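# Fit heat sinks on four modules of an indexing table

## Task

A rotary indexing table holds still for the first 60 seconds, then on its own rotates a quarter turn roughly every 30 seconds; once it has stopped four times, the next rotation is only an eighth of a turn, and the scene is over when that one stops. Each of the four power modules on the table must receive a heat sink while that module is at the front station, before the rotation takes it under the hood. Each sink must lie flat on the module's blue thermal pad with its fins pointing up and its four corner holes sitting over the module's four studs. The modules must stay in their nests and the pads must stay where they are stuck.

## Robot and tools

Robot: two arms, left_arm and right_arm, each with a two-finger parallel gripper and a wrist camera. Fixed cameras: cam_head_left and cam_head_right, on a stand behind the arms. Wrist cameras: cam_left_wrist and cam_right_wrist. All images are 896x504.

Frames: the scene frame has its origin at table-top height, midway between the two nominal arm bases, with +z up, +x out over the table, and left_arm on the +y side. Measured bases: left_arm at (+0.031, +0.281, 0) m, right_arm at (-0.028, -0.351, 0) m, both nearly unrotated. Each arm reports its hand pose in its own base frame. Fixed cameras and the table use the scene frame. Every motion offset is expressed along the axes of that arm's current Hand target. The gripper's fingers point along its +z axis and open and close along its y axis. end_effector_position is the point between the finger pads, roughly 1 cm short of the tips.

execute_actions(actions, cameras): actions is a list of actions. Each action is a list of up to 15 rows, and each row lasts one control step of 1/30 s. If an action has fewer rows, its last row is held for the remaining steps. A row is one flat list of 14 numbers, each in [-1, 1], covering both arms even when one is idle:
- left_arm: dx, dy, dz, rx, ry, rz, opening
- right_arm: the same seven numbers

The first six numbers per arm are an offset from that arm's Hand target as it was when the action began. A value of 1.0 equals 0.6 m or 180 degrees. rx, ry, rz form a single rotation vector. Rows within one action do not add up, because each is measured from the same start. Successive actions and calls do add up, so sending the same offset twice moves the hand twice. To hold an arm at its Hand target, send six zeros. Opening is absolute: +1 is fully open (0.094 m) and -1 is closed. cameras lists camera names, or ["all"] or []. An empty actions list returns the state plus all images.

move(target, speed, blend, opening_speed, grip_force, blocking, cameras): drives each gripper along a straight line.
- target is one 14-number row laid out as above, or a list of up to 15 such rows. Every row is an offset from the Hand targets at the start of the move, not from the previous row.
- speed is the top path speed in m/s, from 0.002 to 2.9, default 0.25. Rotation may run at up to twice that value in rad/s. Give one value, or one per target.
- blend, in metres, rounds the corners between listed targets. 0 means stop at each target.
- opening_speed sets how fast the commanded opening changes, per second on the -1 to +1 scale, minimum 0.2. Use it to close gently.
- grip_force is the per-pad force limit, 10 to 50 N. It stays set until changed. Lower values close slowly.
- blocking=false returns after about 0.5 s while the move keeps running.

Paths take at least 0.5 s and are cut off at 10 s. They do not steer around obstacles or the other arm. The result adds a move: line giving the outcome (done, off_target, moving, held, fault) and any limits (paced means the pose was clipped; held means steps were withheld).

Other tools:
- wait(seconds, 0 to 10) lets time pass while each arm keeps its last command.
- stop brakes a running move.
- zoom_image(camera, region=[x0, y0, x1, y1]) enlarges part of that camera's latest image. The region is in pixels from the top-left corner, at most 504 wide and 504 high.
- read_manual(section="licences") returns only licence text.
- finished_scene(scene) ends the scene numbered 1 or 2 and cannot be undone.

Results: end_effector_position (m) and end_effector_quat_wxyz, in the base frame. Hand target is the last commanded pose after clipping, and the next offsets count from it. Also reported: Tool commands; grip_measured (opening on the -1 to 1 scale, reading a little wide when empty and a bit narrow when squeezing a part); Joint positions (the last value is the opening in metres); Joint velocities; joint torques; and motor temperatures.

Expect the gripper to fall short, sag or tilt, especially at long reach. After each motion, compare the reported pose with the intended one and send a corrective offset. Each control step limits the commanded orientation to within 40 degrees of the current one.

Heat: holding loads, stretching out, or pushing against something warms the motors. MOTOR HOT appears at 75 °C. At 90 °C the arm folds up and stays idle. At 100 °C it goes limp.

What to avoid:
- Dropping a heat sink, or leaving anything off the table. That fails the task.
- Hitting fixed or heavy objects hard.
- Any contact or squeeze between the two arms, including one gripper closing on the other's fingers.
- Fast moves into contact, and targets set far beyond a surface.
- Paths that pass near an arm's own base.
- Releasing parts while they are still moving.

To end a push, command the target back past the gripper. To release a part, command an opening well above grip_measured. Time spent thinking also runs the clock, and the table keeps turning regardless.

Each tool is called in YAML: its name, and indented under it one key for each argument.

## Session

execute_actions:
  actions: []

zoom_image:
  camera: "cam_head_left"
  region: [150, 280, 600, 480]

zoom_image:
  camera: "cam_head_right"
  region: [150, 280, 600, 480]

Scene clock: 0.00 s.
left_arm: end_effector_position=(+0.3356, -0.0829, +0.2501) grip_measured=+1.000 end_effector_quat_wxyz=(+0.722, -0.025, +0.692, -0.017) | right_arm: end_effector_position=(+0.3325, +0.1339, +0.1677) grip_measured=+1.000 end_effector_quat_wxyz=(+0.582, +0.006, +0.808, +0.084)
Joint positions: left_arm=[-0.485 0.991 0.364 0.675 -0.497 -0.036 0.094] | right_arm=[0.585 1.109 0.445 0.32 0.426 0.298 0.094]
Joint velocities: within noise
Joint torques (N m): no reading
Motor temperatures (°C): left_arm=[26 30 31 25 22 26 27] | right_arm=[26 27 29 25 23 23 23]
Heat: left arm: 31 °C; right arm: 29 °C.
Hand target: left_arm +0.3360, -0.0831, +0.2571; +0.727, -0.028, +0.685, -0.020 | right_arm +0.3335, +0.1346, +0.1722; +0.586, +0.007, +0.806, +0.087
Tool commands: left_gripper/opening=+1.0 right_gripper/opening=+1.0
camera_calibration:
cam_left_wrist: T_world_to_cam=[[-0.00555243, -0.998592, 0.0527512, -0.0961104], [-0.369843, -0.0469608, -0.927907, 0.38979], [0.929077, -0.0246618, -0.369062, -0.129732], [0, 0, 0, 1]] pos_world=[0.264159, -0.0808697, 0.31888]
cam_right_wrist: T_world_to_cam=[[0.100812, -0.98379, -0.148303, 0.123746], [-0.68709, 0.0389624, -0.725527, 0.382783], [0.719544, 0.175039, -0.672025, -0.0593975], [0, 0, 0, 1]] pos_world=[0.29327, 0.117223, 0.256154]

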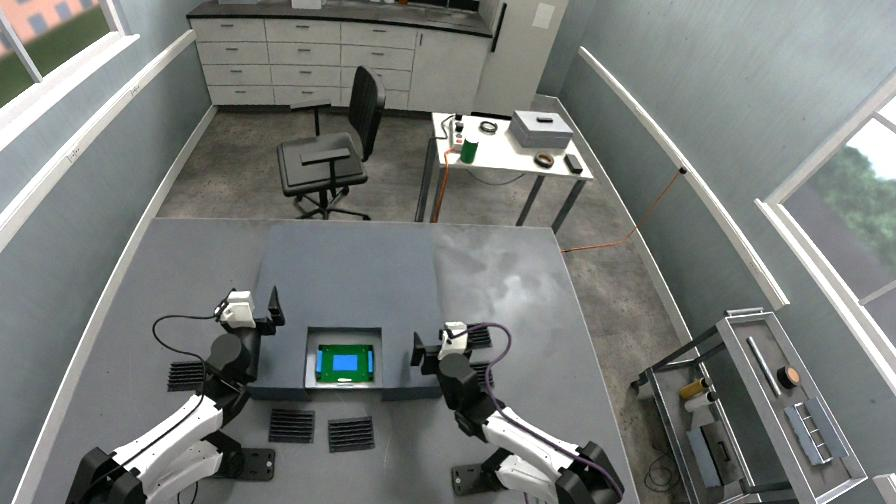

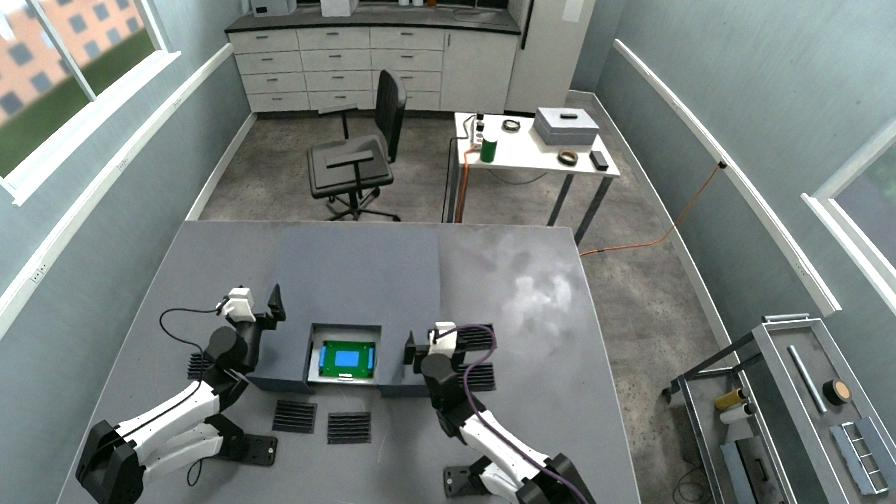

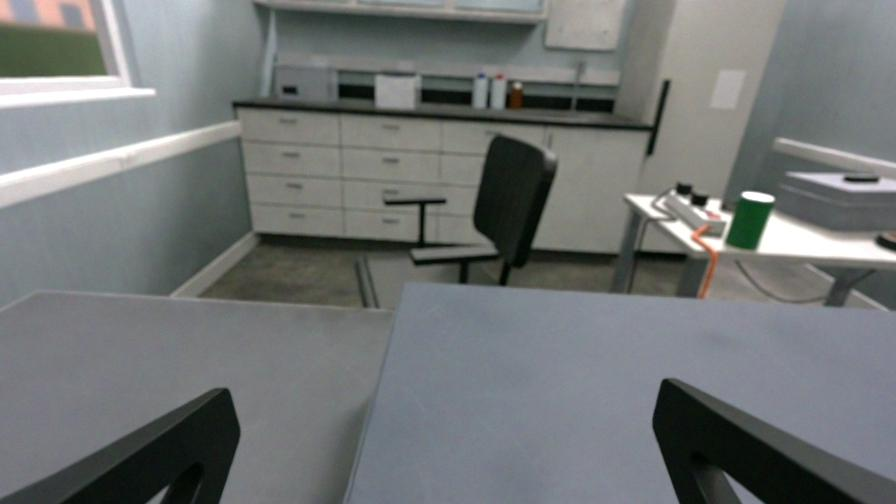

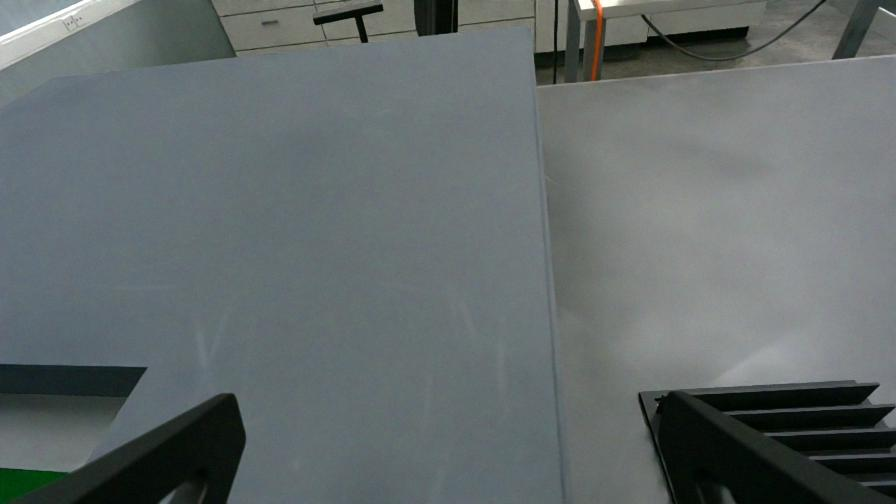

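Scaled by 1.120 from the camera's 896x504 image, which has a finer 1280x720 frame.

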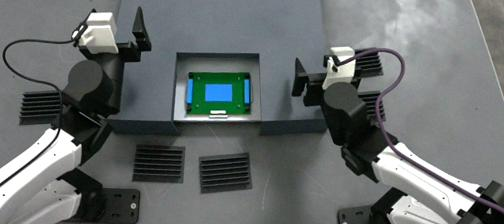

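Scaled by 1.120 from the camera's 896x504 image, which has a finer 1280x720 frame.

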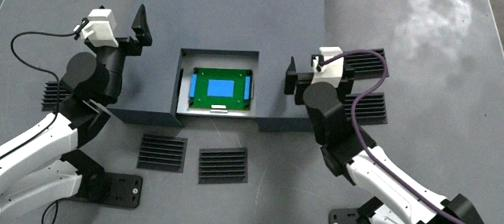

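move:
  target: [0.223,-0.3208,-0.4668,0.4225,0.3372,0.2997,1,0.079,-0.2355,-0.0857,-0.316,0.271,-0.3589,1]
  speed: 0.45
  cameras: ["cam_left_wrist","cam_right_wrist"]

Scene clock: 4.23 s.
left_arm: end_effector_position=(+0.0692, -0.2820, +0.1137) grip_measured=+1.000 end_effector_quat_wxyz=(+0.128, +0.671, +0.722, -0.112) | right_arm: end_effector_position=(+0.2785, -0.0024, +0.1193) grip_measured=+1.000 end_effector_quat_wxyz=(-0.130, +0.678, -0.713, -0.127)
Joint positions: left_arm=[-1.296 1.331 1.002 -0.906 0.057 0.193 0.094] | right_arm=[-0.229 1.638 1.314 -1.319 -0.357 -1.762 0.094]
Joint torques (N m): left_arm=[-0.8 -4.22 10.86 0.87 0.24 0.08] | right_arm=[-0.03 -6.39 8.16 0.03 -0.14 -0.08]
Heat: left arm: 33 °C; right arm: 30 °C.
Hand target: left_arm +0.0662, -0.2880, +0.1206; +0.126, +0.678, +0.715, -0.120 | right_arm +0.2827, -0.0060, +0.1218; -0.125, +0.684, -0.709, -0.120
Off the commanded pose: left_arm 0.010 m, 1 deg | right_arm 0.006 m, 1 deg.
move: done
camera_calibration:
cam_left_wrist: T_world_to_cam=[[-0.997996, -0.0631853, 0.00348013, 0.0488761], [-0.0626949, 0.994723, 0.0812124, 0.313019], [-0.0085932, 0.0808314, -0.996691, 0.228572], [0, 0, 0, 1]] pos_world=[0.070367, -0.326755, 0.202224]
cam_right_wrist: T_world_to_cam=[[0.99879, -0.045675, -0.0182299, -0.275336], [-0.0443159, -0.996628, 0.0690514, 0.0396306], [-0.0213224, -0.06816, -0.997447, 0.215408], [0, 0, 0, 1]] pos_world=[0.281352, 0.0416032, 0.207102]
Images, in order (width x height): cam_left_wrist 896x504, cam_right_wrist 896x504.

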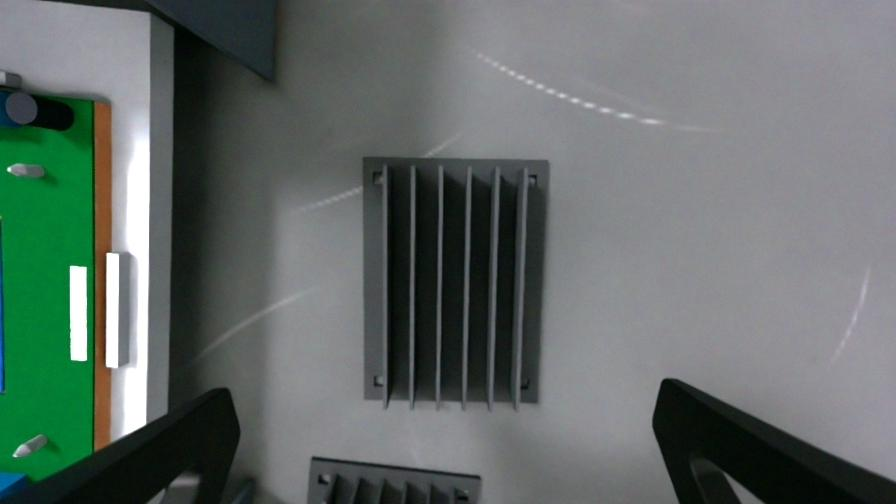

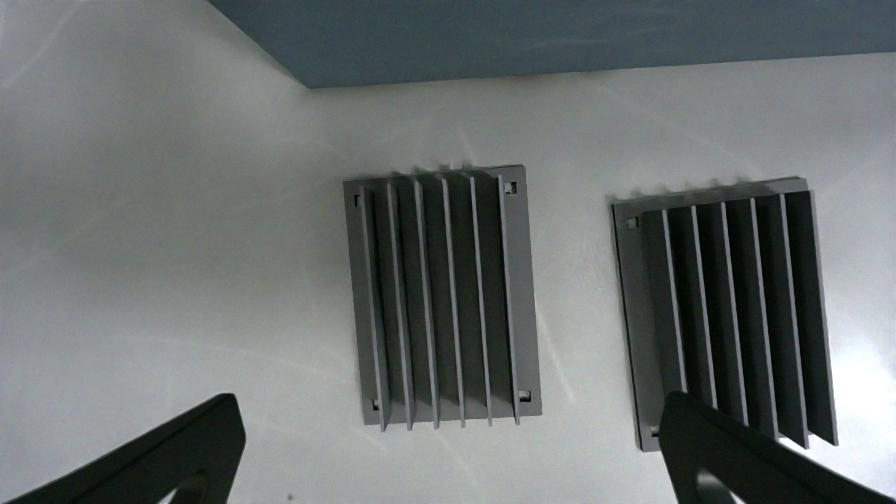

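move:
  target: [0.0565,-0.0062,0.1663,0.0032,0,0.0089,0.7,0.062,0.0177,0.168,-0.0101,0,-0.0277,0.7]
  speed: 0.17
  cameras: ["cam_left_wrist","cam_right_wrist"]

Scene clock: 6.83 s.
left_arm: end_effector_position=(+0.0674, -0.2904, +0.0219) grip_measured=+0.702 end_effector_quat_wxyz=(+0.132, +0.681, +0.711, -0.117) | right_arm: end_effector_position=(+0.2766, -0.0039, +0.0222) grip_measured=+0.703 end_effector_quat_wxyz=(-0.129, +0.714, -0.678, -0.123)
Joint positions: left_arm=[-1.305 1.465 0.722 -0.479 0.064 0.212 0.08] | right_arm=[-0.23 1.745 1.033 -0.944 -0.348 -1.867 0.08]
Joint torques (N m): left_arm=[-0.87 -4.46 5.61 1.25 0.26 0.11] | right_arm=[-0.31 -6.79 3.79 0.17 -0.14 -0.07]
Heat: left arm: 33 °C; right arm: 30 °C.
Hand target: left_arm +0.0626, -0.2904, +0.0152; +0.124, +0.688, +0.704, -0.121 | right_arm +0.2721, -0.0060, +0.0144; -0.119, +0.716, -0.676, -0.126
Off the commanded pose: left_arm 0.008 m, 1 deg | right_arm 0.009 m, 1 deg.
move: done
camera_calibration:
cam_left_wrist: T_world_to_cam=[[-0.999439, -0.0334812, 0.000462485, 0.0555894], [-0.0333737, 0.997163, 0.0674748, 0.327764], [-0.00272031, 0.0674216, -0.997721, 0.133362], [0, 0, 0, 1]] pos_world=[0.0668597, -0.333964, 0.110916]
cam_right_wrist: T_world_to_cam=[[0.998637, 0.0520073, 0.00436331, -0.275359], [0.0515251, -0.995765, 0.0761356, 0.018187], [0.00830444, -0.075807, -0.997088, 0.110075], [0, 0, 0, 1]] pos_world=[0.273133, 0.0407752, 0.109571]
Images, in order (width x height): cam_left_wrist 896x504, cam_right_wrist 896x504.

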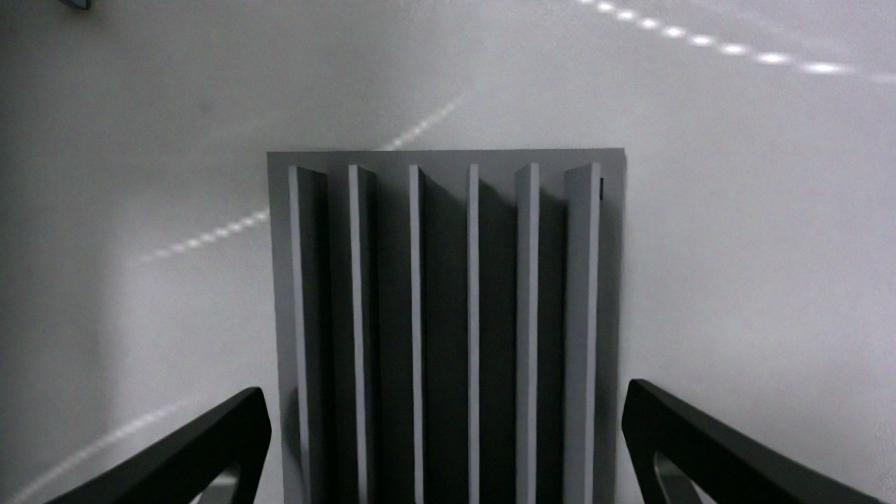

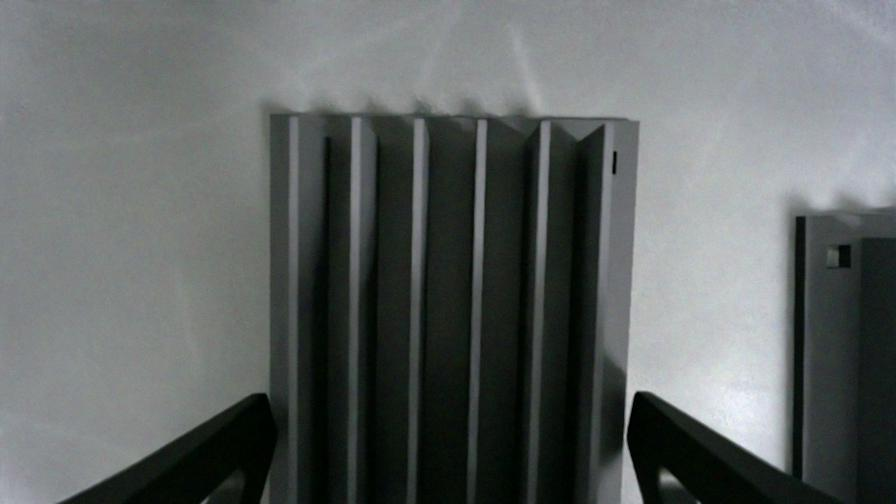

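Excellent. Grip.

move:
  target: [0,0,0,0,0,0,0.02,0,0,0,0,0,0,0.02]
  opening_speed: 1.0
  cameras: ["cam_left_wrist","cam_right_wrist"]

zoom_image:
  camera: "cam_left_wrist"
  region: [230, 0, 680, 250]

zoom_image:
  camera: "cam_right_wrist"
  region: [230, 0, 680, 250]

Scene clock: 7.93 s.
left_arm: end_effector_position=(+0.0672, -0.2905, +0.0219) grip_measured=+0.185 end_effector_quat_wxyz=(+0.132, +0.682, +0.710, -0.118) | right_arm: end_effector_position=(+0.2755, -0.0038, +0.0218) grip_measured=+0.219 end_effector_quat_wxyz=(-0.127, +0.713, -0.678, -0.124)
Joint positions: left_arm=[-1.305 1.465 0.722 -0.479 0.066 0.214 0.056] | right_arm=[-0.23 1.745 1.032 -0.946 -0.347 -1.867 0.057]
Joint torques (N m): left_arm=[-0.87 -4.49 5.65 1.26 0.25 0.09] | right_arm=[-0.32 -6.74 3.97 0.2 -0.18 -0.07]
Heat: left arm: 33 °C; right arm: 30 °C.
Hand target: left_arm +0.0626, -0.2904, +0.0152; +0.124, +0.688, +0.704, -0.121 | right_arm +0.2721, -0.0060, +0.0144; -0.119, +0.716, -0.676, -0.126
Off the commanded pose: left_arm 0.008 m, 1 deg | right_arm 0.008 m, 1 deg.
move: done
camera_calibration:
cam_left_wrist: T_world_to_cam=[[-0.999515, -0.0311161, 0.00105521, 0.0560182], [-0.0309762, 0.997286, 0.0667907, 0.327798], [-0.00313062, 0.0667257, -0.997766, 0.133267], [0, 0, 0, 1]] pos_world=[0.0665622, -0.334058, 0.111017]
cam_right_wrist: T_world_to_cam=[[0.998644, 0.0520592, 0.000441942, -0.274242], [0.0518741, -0.99574, 0.0762318, 0.0182385], [0.00440863, -0.0761055, -0.99709, 0.110868], [0, 0, 0, 1]] pos_world=[0.272435, 0.0408753, 0.109277]
Images, in order (width x height): cam_left_wrist 896x504, cam_right_wrist 896x504.

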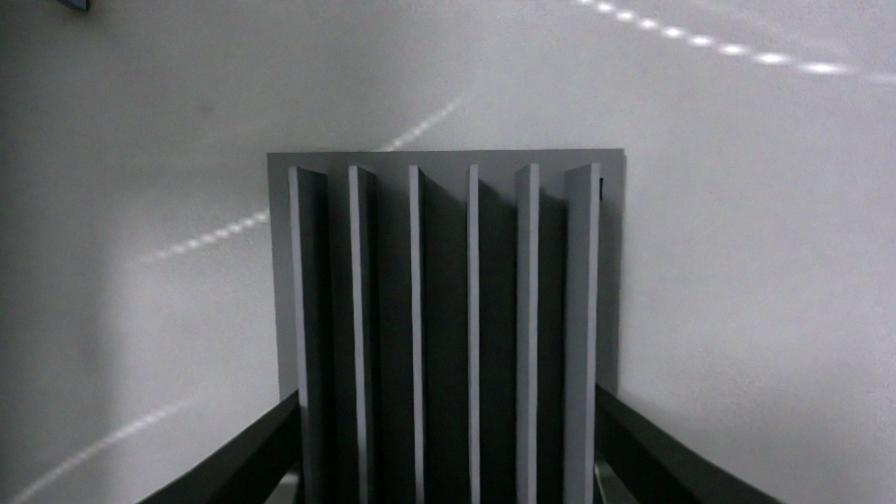

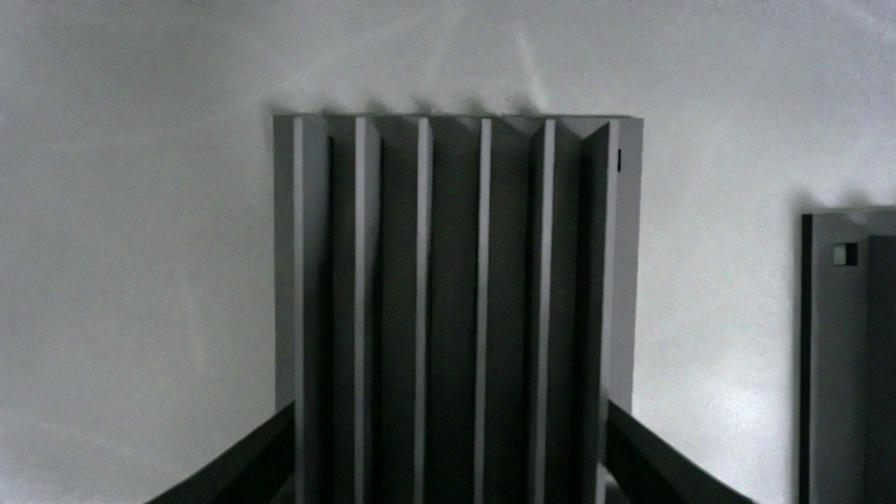

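Scaled by 1.120 from the camera's 896x504 image, which has a finer 1280x720 frame.

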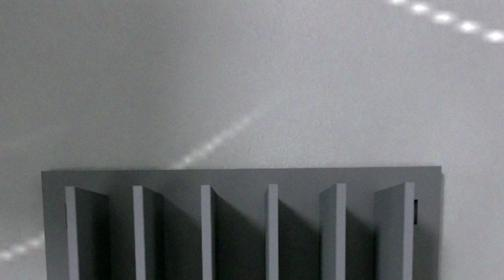

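Scaled by 1.120 from the camera's 896x504 image, which has a finer 1280x720 frame.

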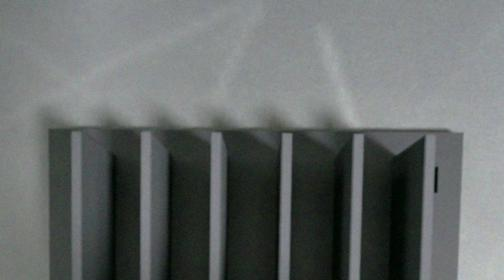

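move:
  target:
    - [-0.0909,0,-0.2501,0,0,0,0.02,-0.0683,0,-0.1879,0,0,0,0.02]
    - [-0.0501,0.3008,-0.2647,-0.0166,-0.0131,0.0189,0.02,-0.0683,0,-0.1879,0,0,0,0.02]
    - [-0.0297,0.3275,-0.2275,-0.0166,-0.0131,0.0189,0.02,-0.0683,0,-0.1879,0,0,0,0.02]
  speed: [0.25,0.35,0.2]
  blend: [0.03,0.02,0]
  cameras: ["cam_left_wrist","cam_right_wrist"]

Scene clock: 11.90 s.
left_arm: end_effector_position=(+0.2503, -0.2472, +0.1425) grip_measured=+0.185 end_effector_quat_wxyz=(+0.137, +0.701, +0.692, -0.106) | right_arm: end_effector_position=(+0.2690, -0.0041, +0.1212) grip_measured=+0.219 end_effector_quat_wxyz=(-0.110, +0.710, -0.680, -0.142)
Joint positions: left_arm=[-0.659 1.635 1.398 -1.084 0.246 0.894 0.056] | right_arm=[-0.23 1.663 1.347 -1.393 -0.336 -1.867 0.057]
Joint torques (N m): left_arm=[-0.03 -8.06 9.33 1.11 0.49 0.08] | right_arm=[-0.25 -10.26 8.14 -0.17 -0.29 -0.07]
Heat: left arm: 33 °C; right arm: 31 °C.
Hand target: left_arm +0.2583, -0.2560, +0.1495; +0.160, +0.703, +0.684, -0.113 | right_arm +0.2721, -0.0060, +0.1344; -0.119, +0.716, -0.676, -0.126
Off the commanded pose: left_arm 0.014 m, 3 deg | right_arm 0.014 m, 2 deg.
move: off_target (left_arm, right_arm); blend cut to 0.015 m at target 2
camera_calibration:
cam_left_wrist: T_world_to_cam=[[-0.99937, 0.0160304, -0.0316566, 0.256594], [0.013573, 0.996987, 0.0763724, 0.269675], [0.0327855, 0.0758946, -0.996577, 0.24438], [0, 0, 0, 1]] pos_world=[0.24476, -0.291523, 0.231071]
cam_right_wrist: T_world_to_cam=[[0.997313, 0.0533379, -0.0502158, -0.261222], [0.0569016, -0.995748, 0.0724395, 0.00980054], [-0.0461385, -0.0751022, -0.996108, 0.223442], [0, 0, 0, 1]] pos_world=[0.270272, 0.0404729, 0.208745]
Images, in order (width x height): cam_left_wrist 896x504, cam_right_wrist 896x504.

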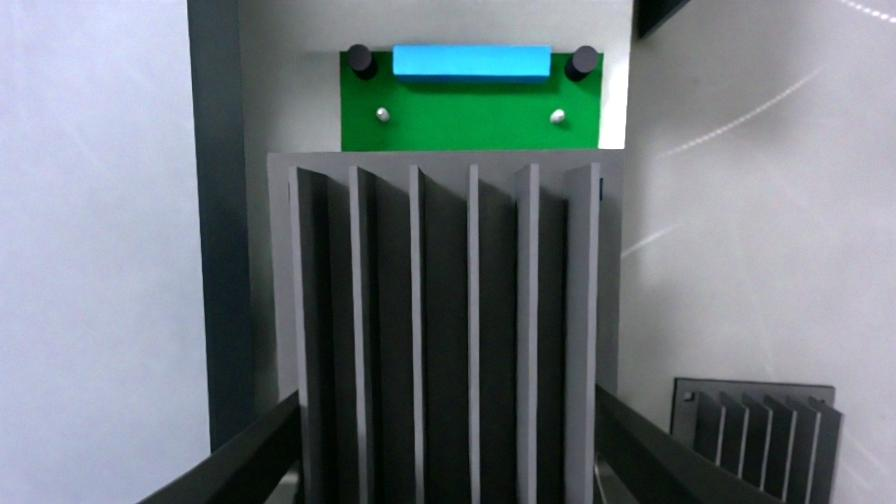

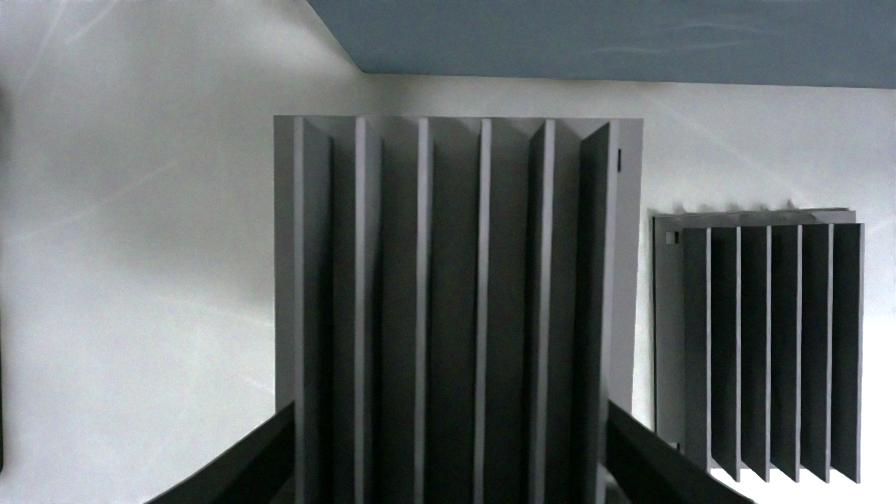

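move:
  target: [0.0004,-0.0250,0.1123,0.0104,0.0033,0.0019,0.02,0,0,0,0,0,0,0.02]
  speed: 0.12
  cameras: ["cam_left_wrist"]

zoom_image:
  camera: "cam_left_wrist"
  region: [230, 0, 680, 250]

Scene clock: 13.90 s.
left_arm: end_effector_position=(+0.2466, -0.2747, +0.0881) grip_measured=+0.185 end_effector_quat_wxyz=(+0.137, +0.710, +0.681, -0.113) | right_arm: end_effector_position=(+0.2690, -0.0041, +0.1212) grip_measured=+0.219 end_effector_quat_wxyz=(-0.110, +0.710, -0.680, -0.142)
Joint positions: left_arm=[-0.724 1.712 1.263 -0.86 0.246 0.856 0.056] | right_arm=[-0.23 1.663 1.347 -1.393 -0.336 -1.867 0.057]
Joint torques (N m): left_arm=[-0.8 -8.65 6.64 1.19 0.37 -0.15] | right_arm=[-0.31 -10.24 8.21 -0.18 -0.27 -0.06]
Heat: left arm: 33 °C; right arm: 31 °C.
Hand target: left_arm +0.2475, -0.2811, +0.0863; +0.145, +0.708, +0.681, -0.120 | right_arm +0.2721, -0.0060, +0.1344; -0.119, +0.716, -0.676, -0.126
Off the commanded pose: left_arm 0.007 m, 1 deg | right_arm 0.014 m, 2 deg.
move: off_target (right_arm)
camera_calibration:
cam_left_wrist: T_world_to_cam=[[-0.998573, 0.0455354, -0.0278837, 0.259159], [0.043571, 0.996774, 0.0674089, 0.294517], [0.0308632, 0.0660978, -0.997336, 0.190308], [0, 0, 0, 1]] pos_world=[0.240084, -0.317946, 0.177174]
Images, in order (width x height): cam_left_wrist 896x504.

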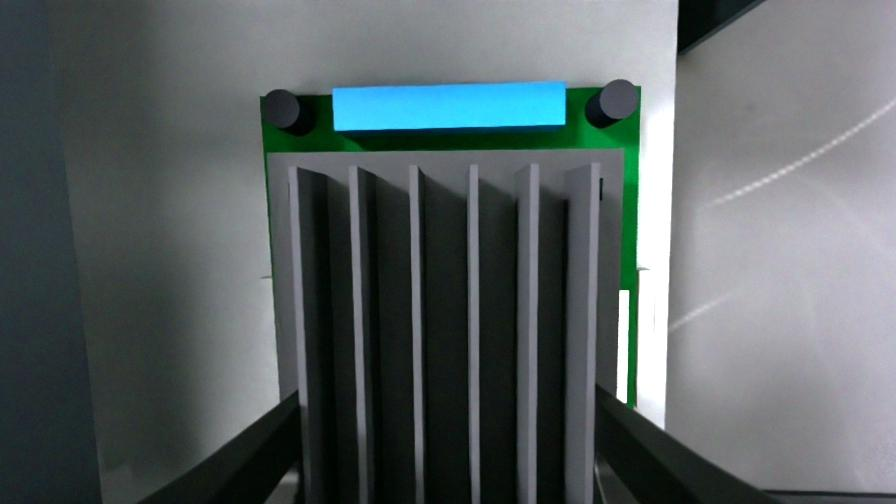

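Scaled by 1.120 from the camera's 896x504 image, which has a finer 1280x720 frame.

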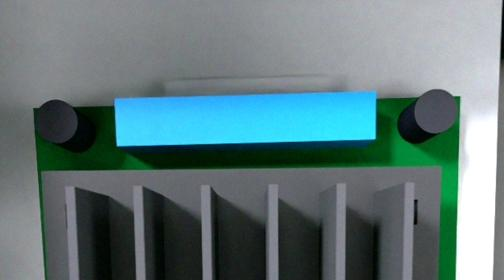

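move:
  target:
    - [0.0068,-0.0083,-0.0240,0.0089,0,-0.0044,0.02,0,0,0,0,0,0,0.02]
    - [0.0060,0.0063,0.0128,0.0089,0,-0.0044,0.02,0,0,0,0,0,0,0.02]
  speed: 0.1
  cameras: ["cam_left_wrist"]

zoom_image:
  camera: "cam_left_wrist"
  region: [230, 0, 680, 250]

Scene clock: 16.30 s.
left_arm: end_effector_position=(+0.2430, -0.2704, +0.0830) grip_measured=+0.185 end_effector_quat_wxyz=(+0.121, +0.707, +0.687, -0.122) | right_arm: end_effector_position=(+0.2690, -0.0041, +0.1212) grip_measured=+0.219 end_effector_quat_wxyz=(-0.110, +0.710, -0.680, -0.142)
Joint positions: left_arm=[-0.714 1.725 1.263 -0.883 0.262 0.855 0.056] | right_arm=[-0.23 1.663 1.347 -1.393 -0.336 -1.867 0.057]
Joint torques (N m): left_arm=[-0.1 -6.35 7.76 1.3 0.48 -0.02] | right_arm=[-0.32 -10.21 8.16 -0.18 -0.3 -0.07]
Heat: left arm: 34 °C; right arm: 32 °C.
Hand target: left_arm +0.2516, -0.2808, +0.0780; +0.135, +0.705, +0.684, -0.131 | right_arm +0.2721, -0.0060, +0.1344; -0.119, +0.716, -0.676, -0.126
Off the commanded pose: left_arm 0.014 m, 2 deg | right_arm 0.014 m, 2 deg.
move: off_target (left_arm, right_arm)
camera_calibration:
cam_left_wrist: T_world_to_cam=[[-0.999175, 0.0393434, 0.0101114, 0.250564], [0.0400097, 0.996194, 0.0774389, 0.290693], [-0.00702616, 0.0777795, -0.996946, 0.19738], [0, 0, 0, 1]] pos_world=[0.240113, -0.314796, 0.171732]
Images, in order (width x height): cam_left_wrist 896x504.

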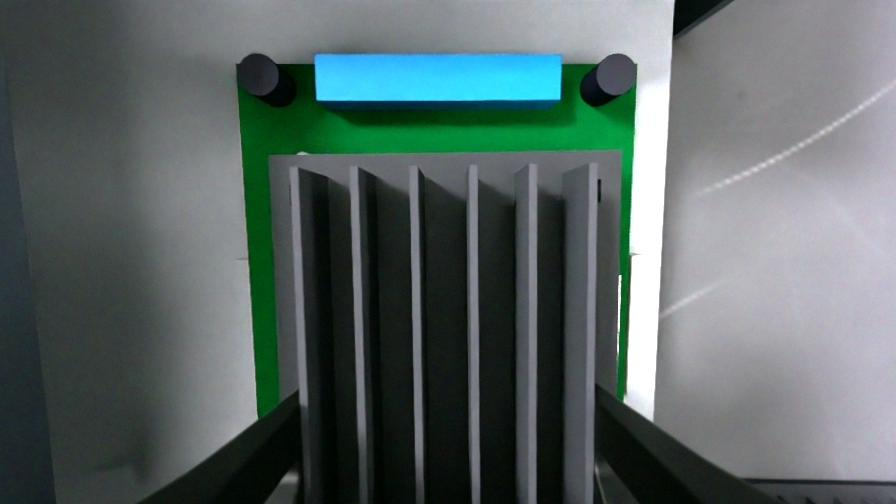

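Scaled by 1.120 from the camera's 896x504 image, which has a finer 1280x720 frame.

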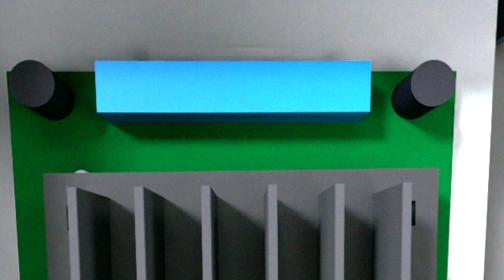

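move:
  target:
    - [-0.0070,-0.0102,-0.0295,-0.0017,0.003,0.0022,0.02,0,0,0,0,0,0,0.02]
    - [-0.0082,0.0055,0.0070,-0.0017,0.003,0.0022,0.02,0,0,0,0,0,0,0.02]
  speed: 0.1
  cameras: ["cam_left_wrist"]

zoom_image:
  camera: "cam_left_wrist"
  region: [230, 0, 680, 250]

Scene clock: 20.90 s.
left_arm: end_effector_position=(+0.2443, -0.2719, +0.0830) grip_measured=+0.185 end_effector_quat_wxyz=(+0.119, +0.707, +0.687, -0.122) | right_arm: end_effector_position=(+0.2690, -0.0041, +0.1212) grip_measured=+0.219 end_effector_quat_wxyz=(-0.110, +0.710, -0.680, -0.142)
Joint positions: left_arm=[-0.715 1.735 1.275 -0.889 0.262 0.855 0.056] | right_arm=[-0.23 1.663 1.347 -1.393 -0.336 -1.867 0.057]
Joint torques (N m): left_arm=[-1.07 -5.11 8.87 1.38 0.33 -0.09] | right_arm=[-0.31 -10.29 8.17 -0.17 -0.31 -0.08]
Heat: left arm: 34 °C; right arm: 33 °C.
Hand target: left_arm +0.2547, -0.2870, +0.0758; +0.134, +0.708, +0.682, -0.125 | right_arm +0.2721, -0.0060, +0.1344; -0.119, +0.716, -0.676, -0.126
Off the commanded pose: left_arm 0.020 m, 2 deg | right_arm 0.014 m, 2 deg.
move: off_target (left_arm, right_arm)
camera_calibration:
cam_left_wrist: T_world_to_cam=[[-0.999141, 0.039406, 0.0128036, 0.251786], [0.0403, 0.996034, 0.0793261, 0.291792], [-0.00962694, 0.0797739, -0.996766, 0.198649], [0, 0, 0, 1]] pos_world=[0.241723, -0.316403, 0.171637]
Images, in order (width x height): cam_left_wrist 896x504.

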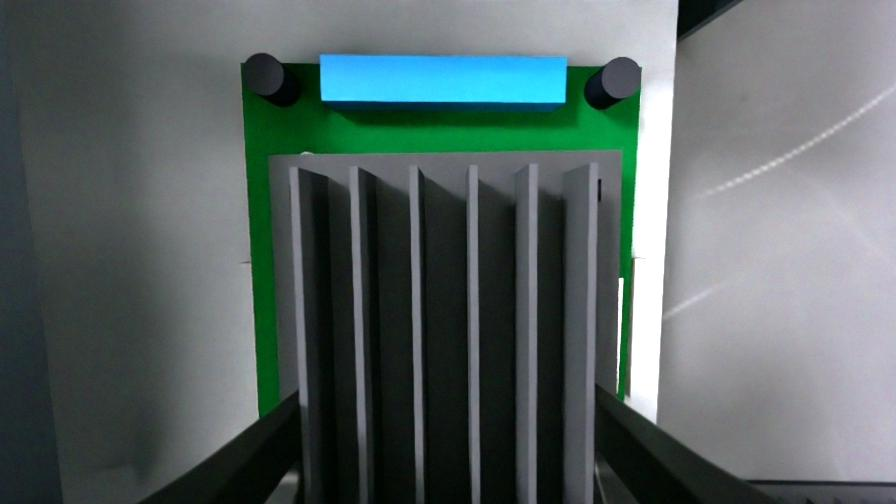

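Scaled by 1.120 from the camera's 896x504 image, which has a finer 1280x720 frame.

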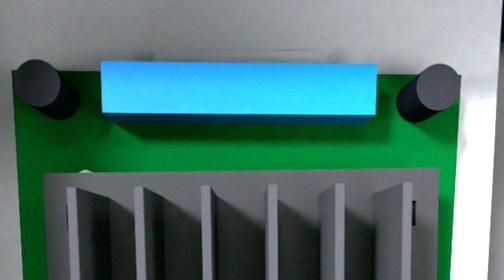

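move:
  target:
    - [0.0043,-0.0193,-0.0468,0.0019,-0.0025,-0.0007,0.02,0,0,0,0,0,0,0.02]
    - [0,-0.0085,-0.0173,0.0019,-0.0025,-0.0007,0.02,0,0,0,0,0,0,0.02]
  speed: 0.1
  cameras: ["cam_left_wrist"]

zoom_image:
  camera: "cam_left_wrist"
  region: [230, 0, 680, 250]

Scene clock: 22.40 s.
left_arm: end_effector_position=(+0.2439, -0.2715, +0.0837) grip_measured=+0.185 end_effector_quat_wxyz=(+0.118, +0.707, +0.687, -0.122) | right_arm: end_effector_position=(+0.2690, -0.0041, +0.1212) grip_measured=+0.219 end_effector_quat_wxyz=(-0.110, +0.710, -0.680, -0.142)
Joint positions: left_arm=[-0.715 1.733 1.276 -0.893 0.262 0.855 0.056] | right_arm=[-0.23 1.663 1.347 -1.393 -0.336 -1.867 0.057]
Joint torques (N m): left_arm=[-0.81 -7.79 8.91 1.09 0.44 -0.07] | right_arm=[-0.28 -10.25 8.21 -0.16 -0.29 -0.06]
Heat: left arm: 34 °C; right arm: 33 °C.
Hand target: left_arm +0.2496, -0.2832, +0.0855; +0.134, +0.707, +0.682, -0.130 | right_arm +0.2721, -0.0060, +0.1344; -0.119, +0.716, -0.676, -0.126
Off the commanded pose: left_arm 0.013 m, 2 deg | right_arm 0.014 m, 2 deg.
move: off_target (left_arm, right_arm)
camera_calibration:
cam_left_wrist: T_world_to_cam=[[-0.999126, 0.0394011, 0.0139469, 0.251168], [0.0403966, 0.995953, 0.0802817, 0.291251], [-0.0107273, 0.0807749, -0.996675, 0.199788], [0, 0, 0, 1]] pos_world=[0.241326, -0.316107, 0.172238]
Images, in order (width x height): cam_left_wrist 896x504.

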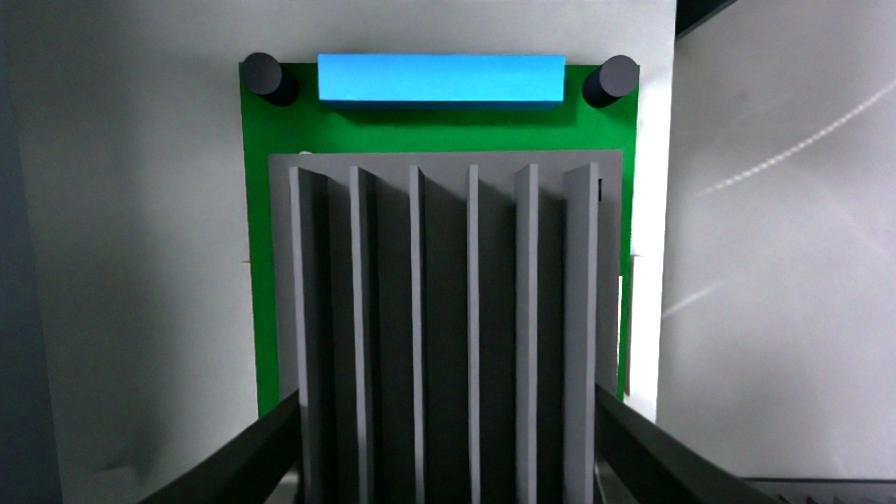

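Scaled by 1.120 from the camera's 896x504 image, which has a finer 1280x720 frame.

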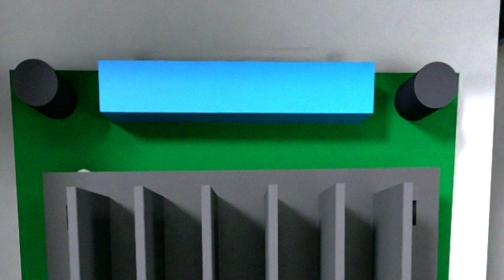

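move:
  target: [-0.0108,0.0062,-0.0028,-0.0062,0,0.0025,0.02,0,0,0,0,0,0,0.02]
  speed: 0.1
  cameras: ["cam_left_wrist"]

zoom_image:
  camera: "cam_left_wrist"
  region: [230, 0, 680, 250]

Scene clock: 23.60 s.
left_arm: end_effector_position=(+0.2432, -0.2733, +0.0837) grip_measured=+0.185 end_effector_quat_wxyz=(+0.119, +0.708, +0.685, -0.120) | right_arm: end_effector_position=(+0.2690, -0.0041, +0.1212) grip_measured=+0.219 end_effector_quat_wxyz=(-0.110, +0.710, -0.680, -0.142)
Joint positions: left_arm=[-0.723 1.734 1.278 -0.89 0.257 0.852 0.056] | right_arm=[-0.23 1.663 1.347 -1.393 -0.336 -1.867 0.057]
Joint torques (N m): left_arm=[-1.05 -7.49 10.85 1.12 0.32 -0.14] | right_arm=[-0.28 -10.22 8.16 -0.18 -0.3 -0.07]
Heat: left arm: 34 °C; right arm: 33 °C.
Hand target: left_arm +0.2531, -0.2887, +0.0896; +0.142, +0.708, +0.680, -0.123 | right_arm +0.2721, -0.0060, +0.1344; -0.119, +0.716, -0.676, -0.126
Off the commanded pose: left_arm 0.019 m, 3 deg | right_arm 0.014 m, 2 deg.
move: off_target (left_arm, right_arm)
camera_calibration:
cam_left_wrist: T_world_to_cam=[[-0.999025, 0.0432146, 0.00905393, 0.251964], [0.0438163, 0.995613, 0.0826764, 0.291966], [-0.00544139, 0.0829925, -0.996535, 0.199243], [0, 0, 0, 1]] pos_world=[0.24001, -0.318109, 0.172132]
Images, in order (width x height): cam_left_wrist 896x504.

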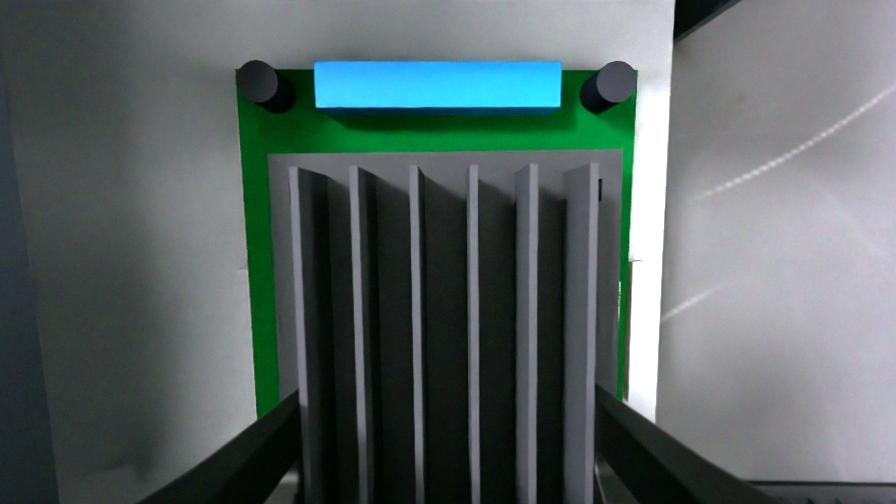

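Scaled by 1.120 from the camera's 896x504 image, which has a finer 1280x720 frame.

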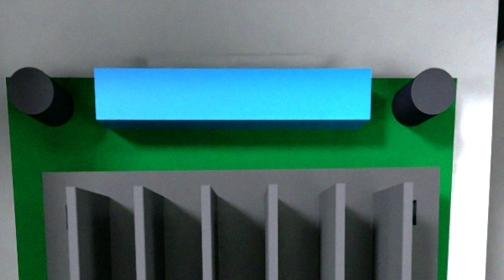

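move:
  target:
    - [0.0068,-0.0080,-0.0663,0.0025,0,-0.001,0.02,0,0,0,0,0,0,0.02]
    - [0.0103,-0.0090,0.0012,0.0025,0,-0.001,0.02,0,0,0,0,0,0,0.02]
  speed: 0.12
  cameras: ["cam_left_wrist"]

zoom_image:
  camera: "cam_left_wrist"
  region: [230, 0, 680, 250]

Scene clock: 26.40 s.
left_arm: end_effector_position=(+0.2475, -0.2769, +0.0876) grip_measured=+0.185 end_effector_quat_wxyz=(+0.130, +0.710, +0.682, -0.118) | right_arm: end_effector_position=(+0.2690, -0.0041, +0.1212) grip_measured=+0.219 end_effector_quat_wxyz=(-0.110, +0.710, -0.680, -0.142)
Joint positions: left_arm=[-0.722 1.734 1.289 -0.88 0.257 0.857 0.056] | right_arm=[-0.23 1.663 1.347 -1.393 -0.336 -1.867 0.057]
Joint torques (N m): left_arm=[-0.8 -9.25 6.45 1.08 0.39 -0.13] | right_arm=[-0.25 -10.24 8.14 -0.18 -0.28 -0.07]
Motor temperatures (°C): left_arm=[26 32 35 27 22 26 28] | right_arm=[26 31 34 25 23 23 24]
Heat: left arm: 35 °C; right arm: 34 °C.
Hand target: left_arm +0.2480, -0.2829, +0.0864; +0.139, +0.708, +0.681, -0.126 | right_arm +0.2721, -0.0060, +0.1344; -0.119, +0.716, -0.676, -0.126
Off the commanded pose: left_arm 0.006 m, 1 deg | right_arm 0.014 m, 2 deg.
move: off_target (right_arm)
camera_calibration:
cam_left_wrist: T_world_to_cam=[[-0.998809, 0.0478631, -0.00945611, 0.259267], [0.0470939, 0.996474, 0.0694325, 0.295646], [0.012746, 0.0689045, -0.997542, 0.195058], [0, 0, 0, 1]] pos_world=[0.242549, -0.320453, 0.176502]
Images, in order (width x height): cam_left_wrist 896x504.

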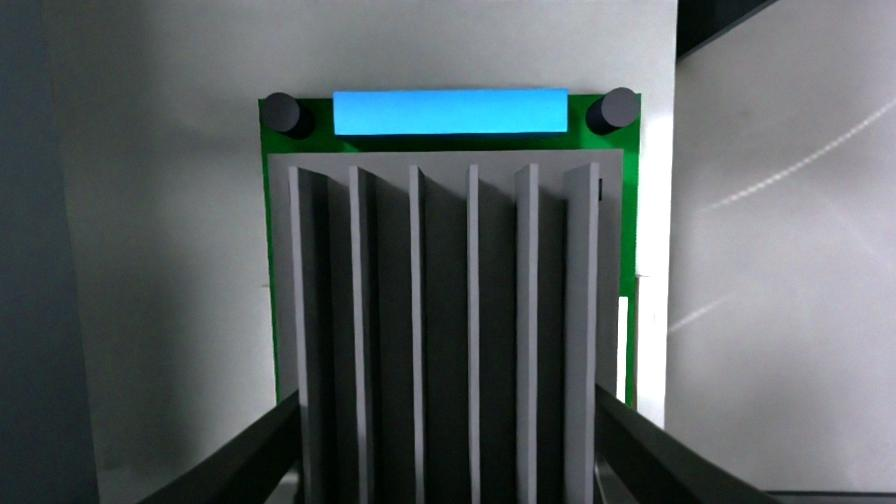

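Scaled by 1.120 from the camera's 896x504 image, which has a finer 1280x720 frame.

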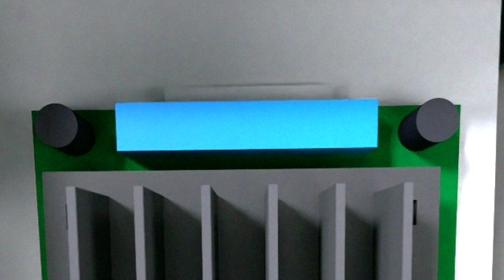

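move:
  target: [-0.0003,-0.0030,0.0089,0.0045,0,-0.0018,0.02,0,0,0,0,0,0,0.02]
  speed: 0.08
  cameras: ["cam_left_wrist"]

zoom_image:
  camera: "cam_left_wrist"
  region: [230, 0, 680, 250]

Scene clock: 27.90 s.
left_arm: end_effector_position=(+0.2485, -0.2779, +0.0879) grip_measured=+0.185 end_effector_quat_wxyz=(+0.132, +0.708, +0.683, -0.119) | right_arm: end_effector_position=(+0.2690, -0.0041, +0.1212) grip_measured=+0.219 end_effector_quat_wxyz=(-0.110, +0.710, -0.680, -0.142)
Joint positions: left_arm=[-0.722 1.734 1.289 -0.874 0.257 0.852 0.056] | right_arm=[-0.23 1.663 1.347 -1.393 -0.336 -1.867 0.057]
Joint torques (N m): left_arm=[-1.03 -7.95 6.12 1.15 0.5 -0.16] | right_arm=[-0.27 -10.21 8.16 -0.19 -0.28 -0.08]
Heat: left arm: 35 °C; right arm: 34 °C.
Hand target: left_arm +0.2462, -0.2850, +0.0815; +0.133, +0.707, +0.682, -0.131 | right_arm +0.2721, -0.0060, +0.1344; -0.119, +0.716, -0.676, -0.126
Off the commanded pose: left_arm 0.010 m, 1 deg | right_arm 0.014 m, 2 deg.
move: off_target (right_arm)
camera_calibration:
cam_left_wrist: T_world_to_cam=[[-0.999025, 0.0424754, -0.0120366, 0.259069], [0.0416048, 0.997008, 0.0651458, 0.298415], [0.0147677, 0.0645815, -0.997803, 0.193845], [0, 0, 0, 1]] pos_world=[0.243538, -0.321045, 0.177097]
Images, in order (width x height): cam_left_wrist 896x504.

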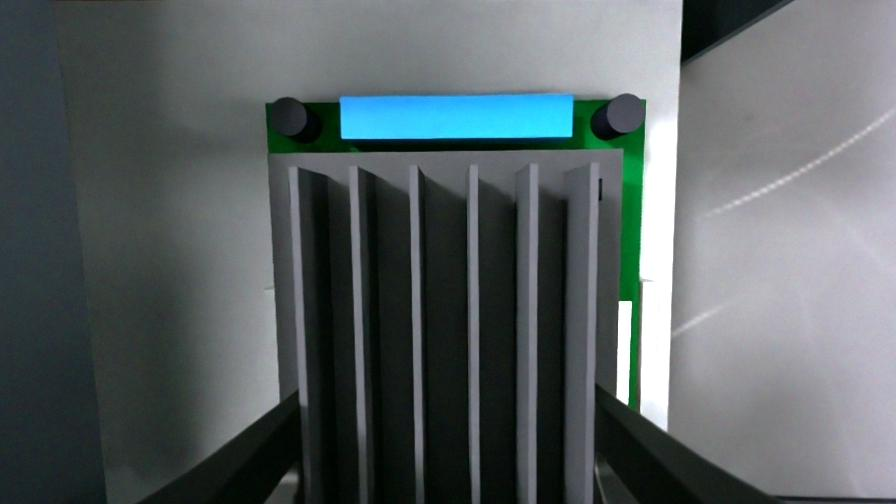

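Scaled by 1.120 from the camera's 896x504 image, which has a finer 1280x720 frame.

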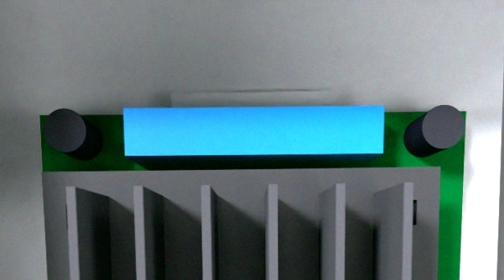

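move:
  target:
    - [-0.0010,-0.0142,-0.0330,0,0,0,0.02,0,0,0,0,0,0,0.02]
    - [0.0008,-0.0042,0.0023,0,0,0,0.02,0,0,0,0,0,0,0.02]
  speed: 0.1
  cameras: ["cam_left_wrist"]

zoom_image:
  camera: "cam_left_wrist"
  region: [230, 0, 680, 250]

Scene clock: 30.03 s.
left_arm: end_effector_position=(+0.2455, -0.2775, +0.0837) grip_measured=+0.185 end_effector_quat_wxyz=(+0.129, +0.708, +0.684, -0.120) | right_arm: end_effector_position=(+0.2690, -0.0041, +0.1212) grip_measured=+0.219 end_effector_quat_wxyz=(-0.110, +0.710, -0.680, -0.142)
Joint positions: left_arm=[-0.727 1.734 1.273 -0.864 0.257 0.846 0.056] | right_arm=[-0.23 1.663 1.347 -1.393 -0.336 -1.867 0.057]
Joint torques (N m): left_arm=[-1.07 -8.42 6.39 1.1 0.46 -0.17] | right_arm=[-0.34 -10.24 8.13 -0.18 -0.3 -0.06]
Heat: left arm: 35 °C; right arm: 34 °C.
Hand target: left_arm +0.2437, -0.2851, +0.0800; +0.133, +0.707, +0.682, -0.131 | right_arm +0.2721, -0.0060, +0.1344; -0.119, +0.716, -0.676, -0.126
Off the commanded pose: left_arm 0.009 m, 1 deg | right_arm 0.014 m, 2 deg.
move: off_target (right_arm)
camera_calibration:
cam_left_wrist: T_world_to_cam=[[-0.999097, 0.042207, -0.00487699, 0.255338], [0.0417719, 0.996752, 0.068849, 0.298052], [0.00776707, 0.0685831, -0.997615, 0.192443], [0, 0, 0, 1]] pos_world=[0.241163, -0.32106, 0.172709]
Images, in order (width x height): cam_left_wrist 896x504.

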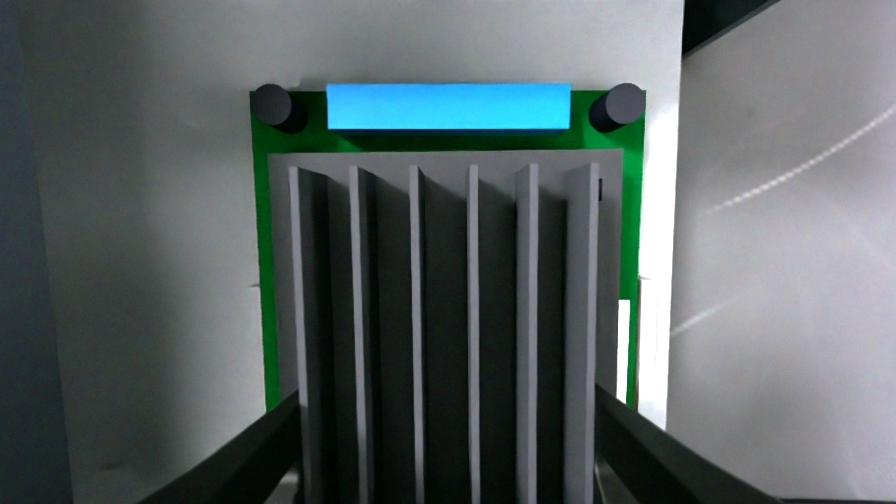

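Scaled by 1.120 from the camera's 896x504 image, which has a finer 1280x720 frame.

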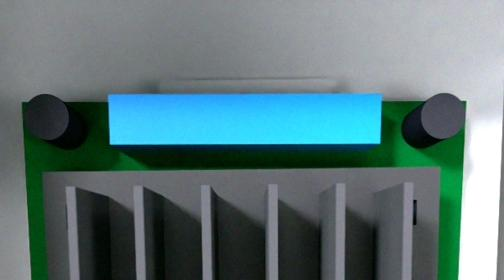

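zoom_image:
  camera: "cam_left_wrist"
  region: [570, 150, 650, 210]

zoom_image:
  camera: "cam_left_wrist"
  region: [255, 150, 335, 210]

Scaled by 6.300 from the camera's 896x504 image, which has a finer 1280x720 frame.

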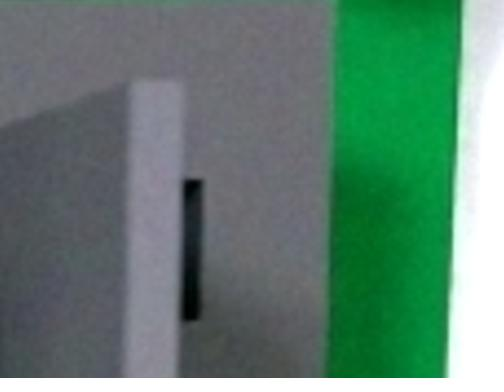

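Scaled by 6.300 from the camera's 896x504 image, which has a finer 1280x720 frame.

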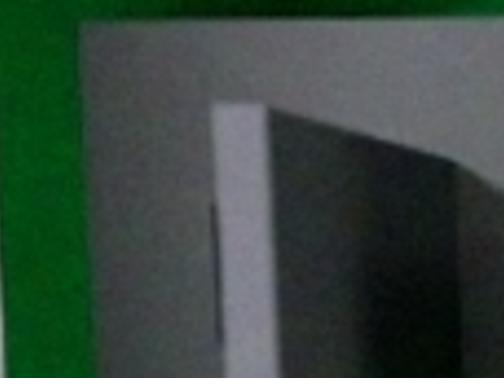

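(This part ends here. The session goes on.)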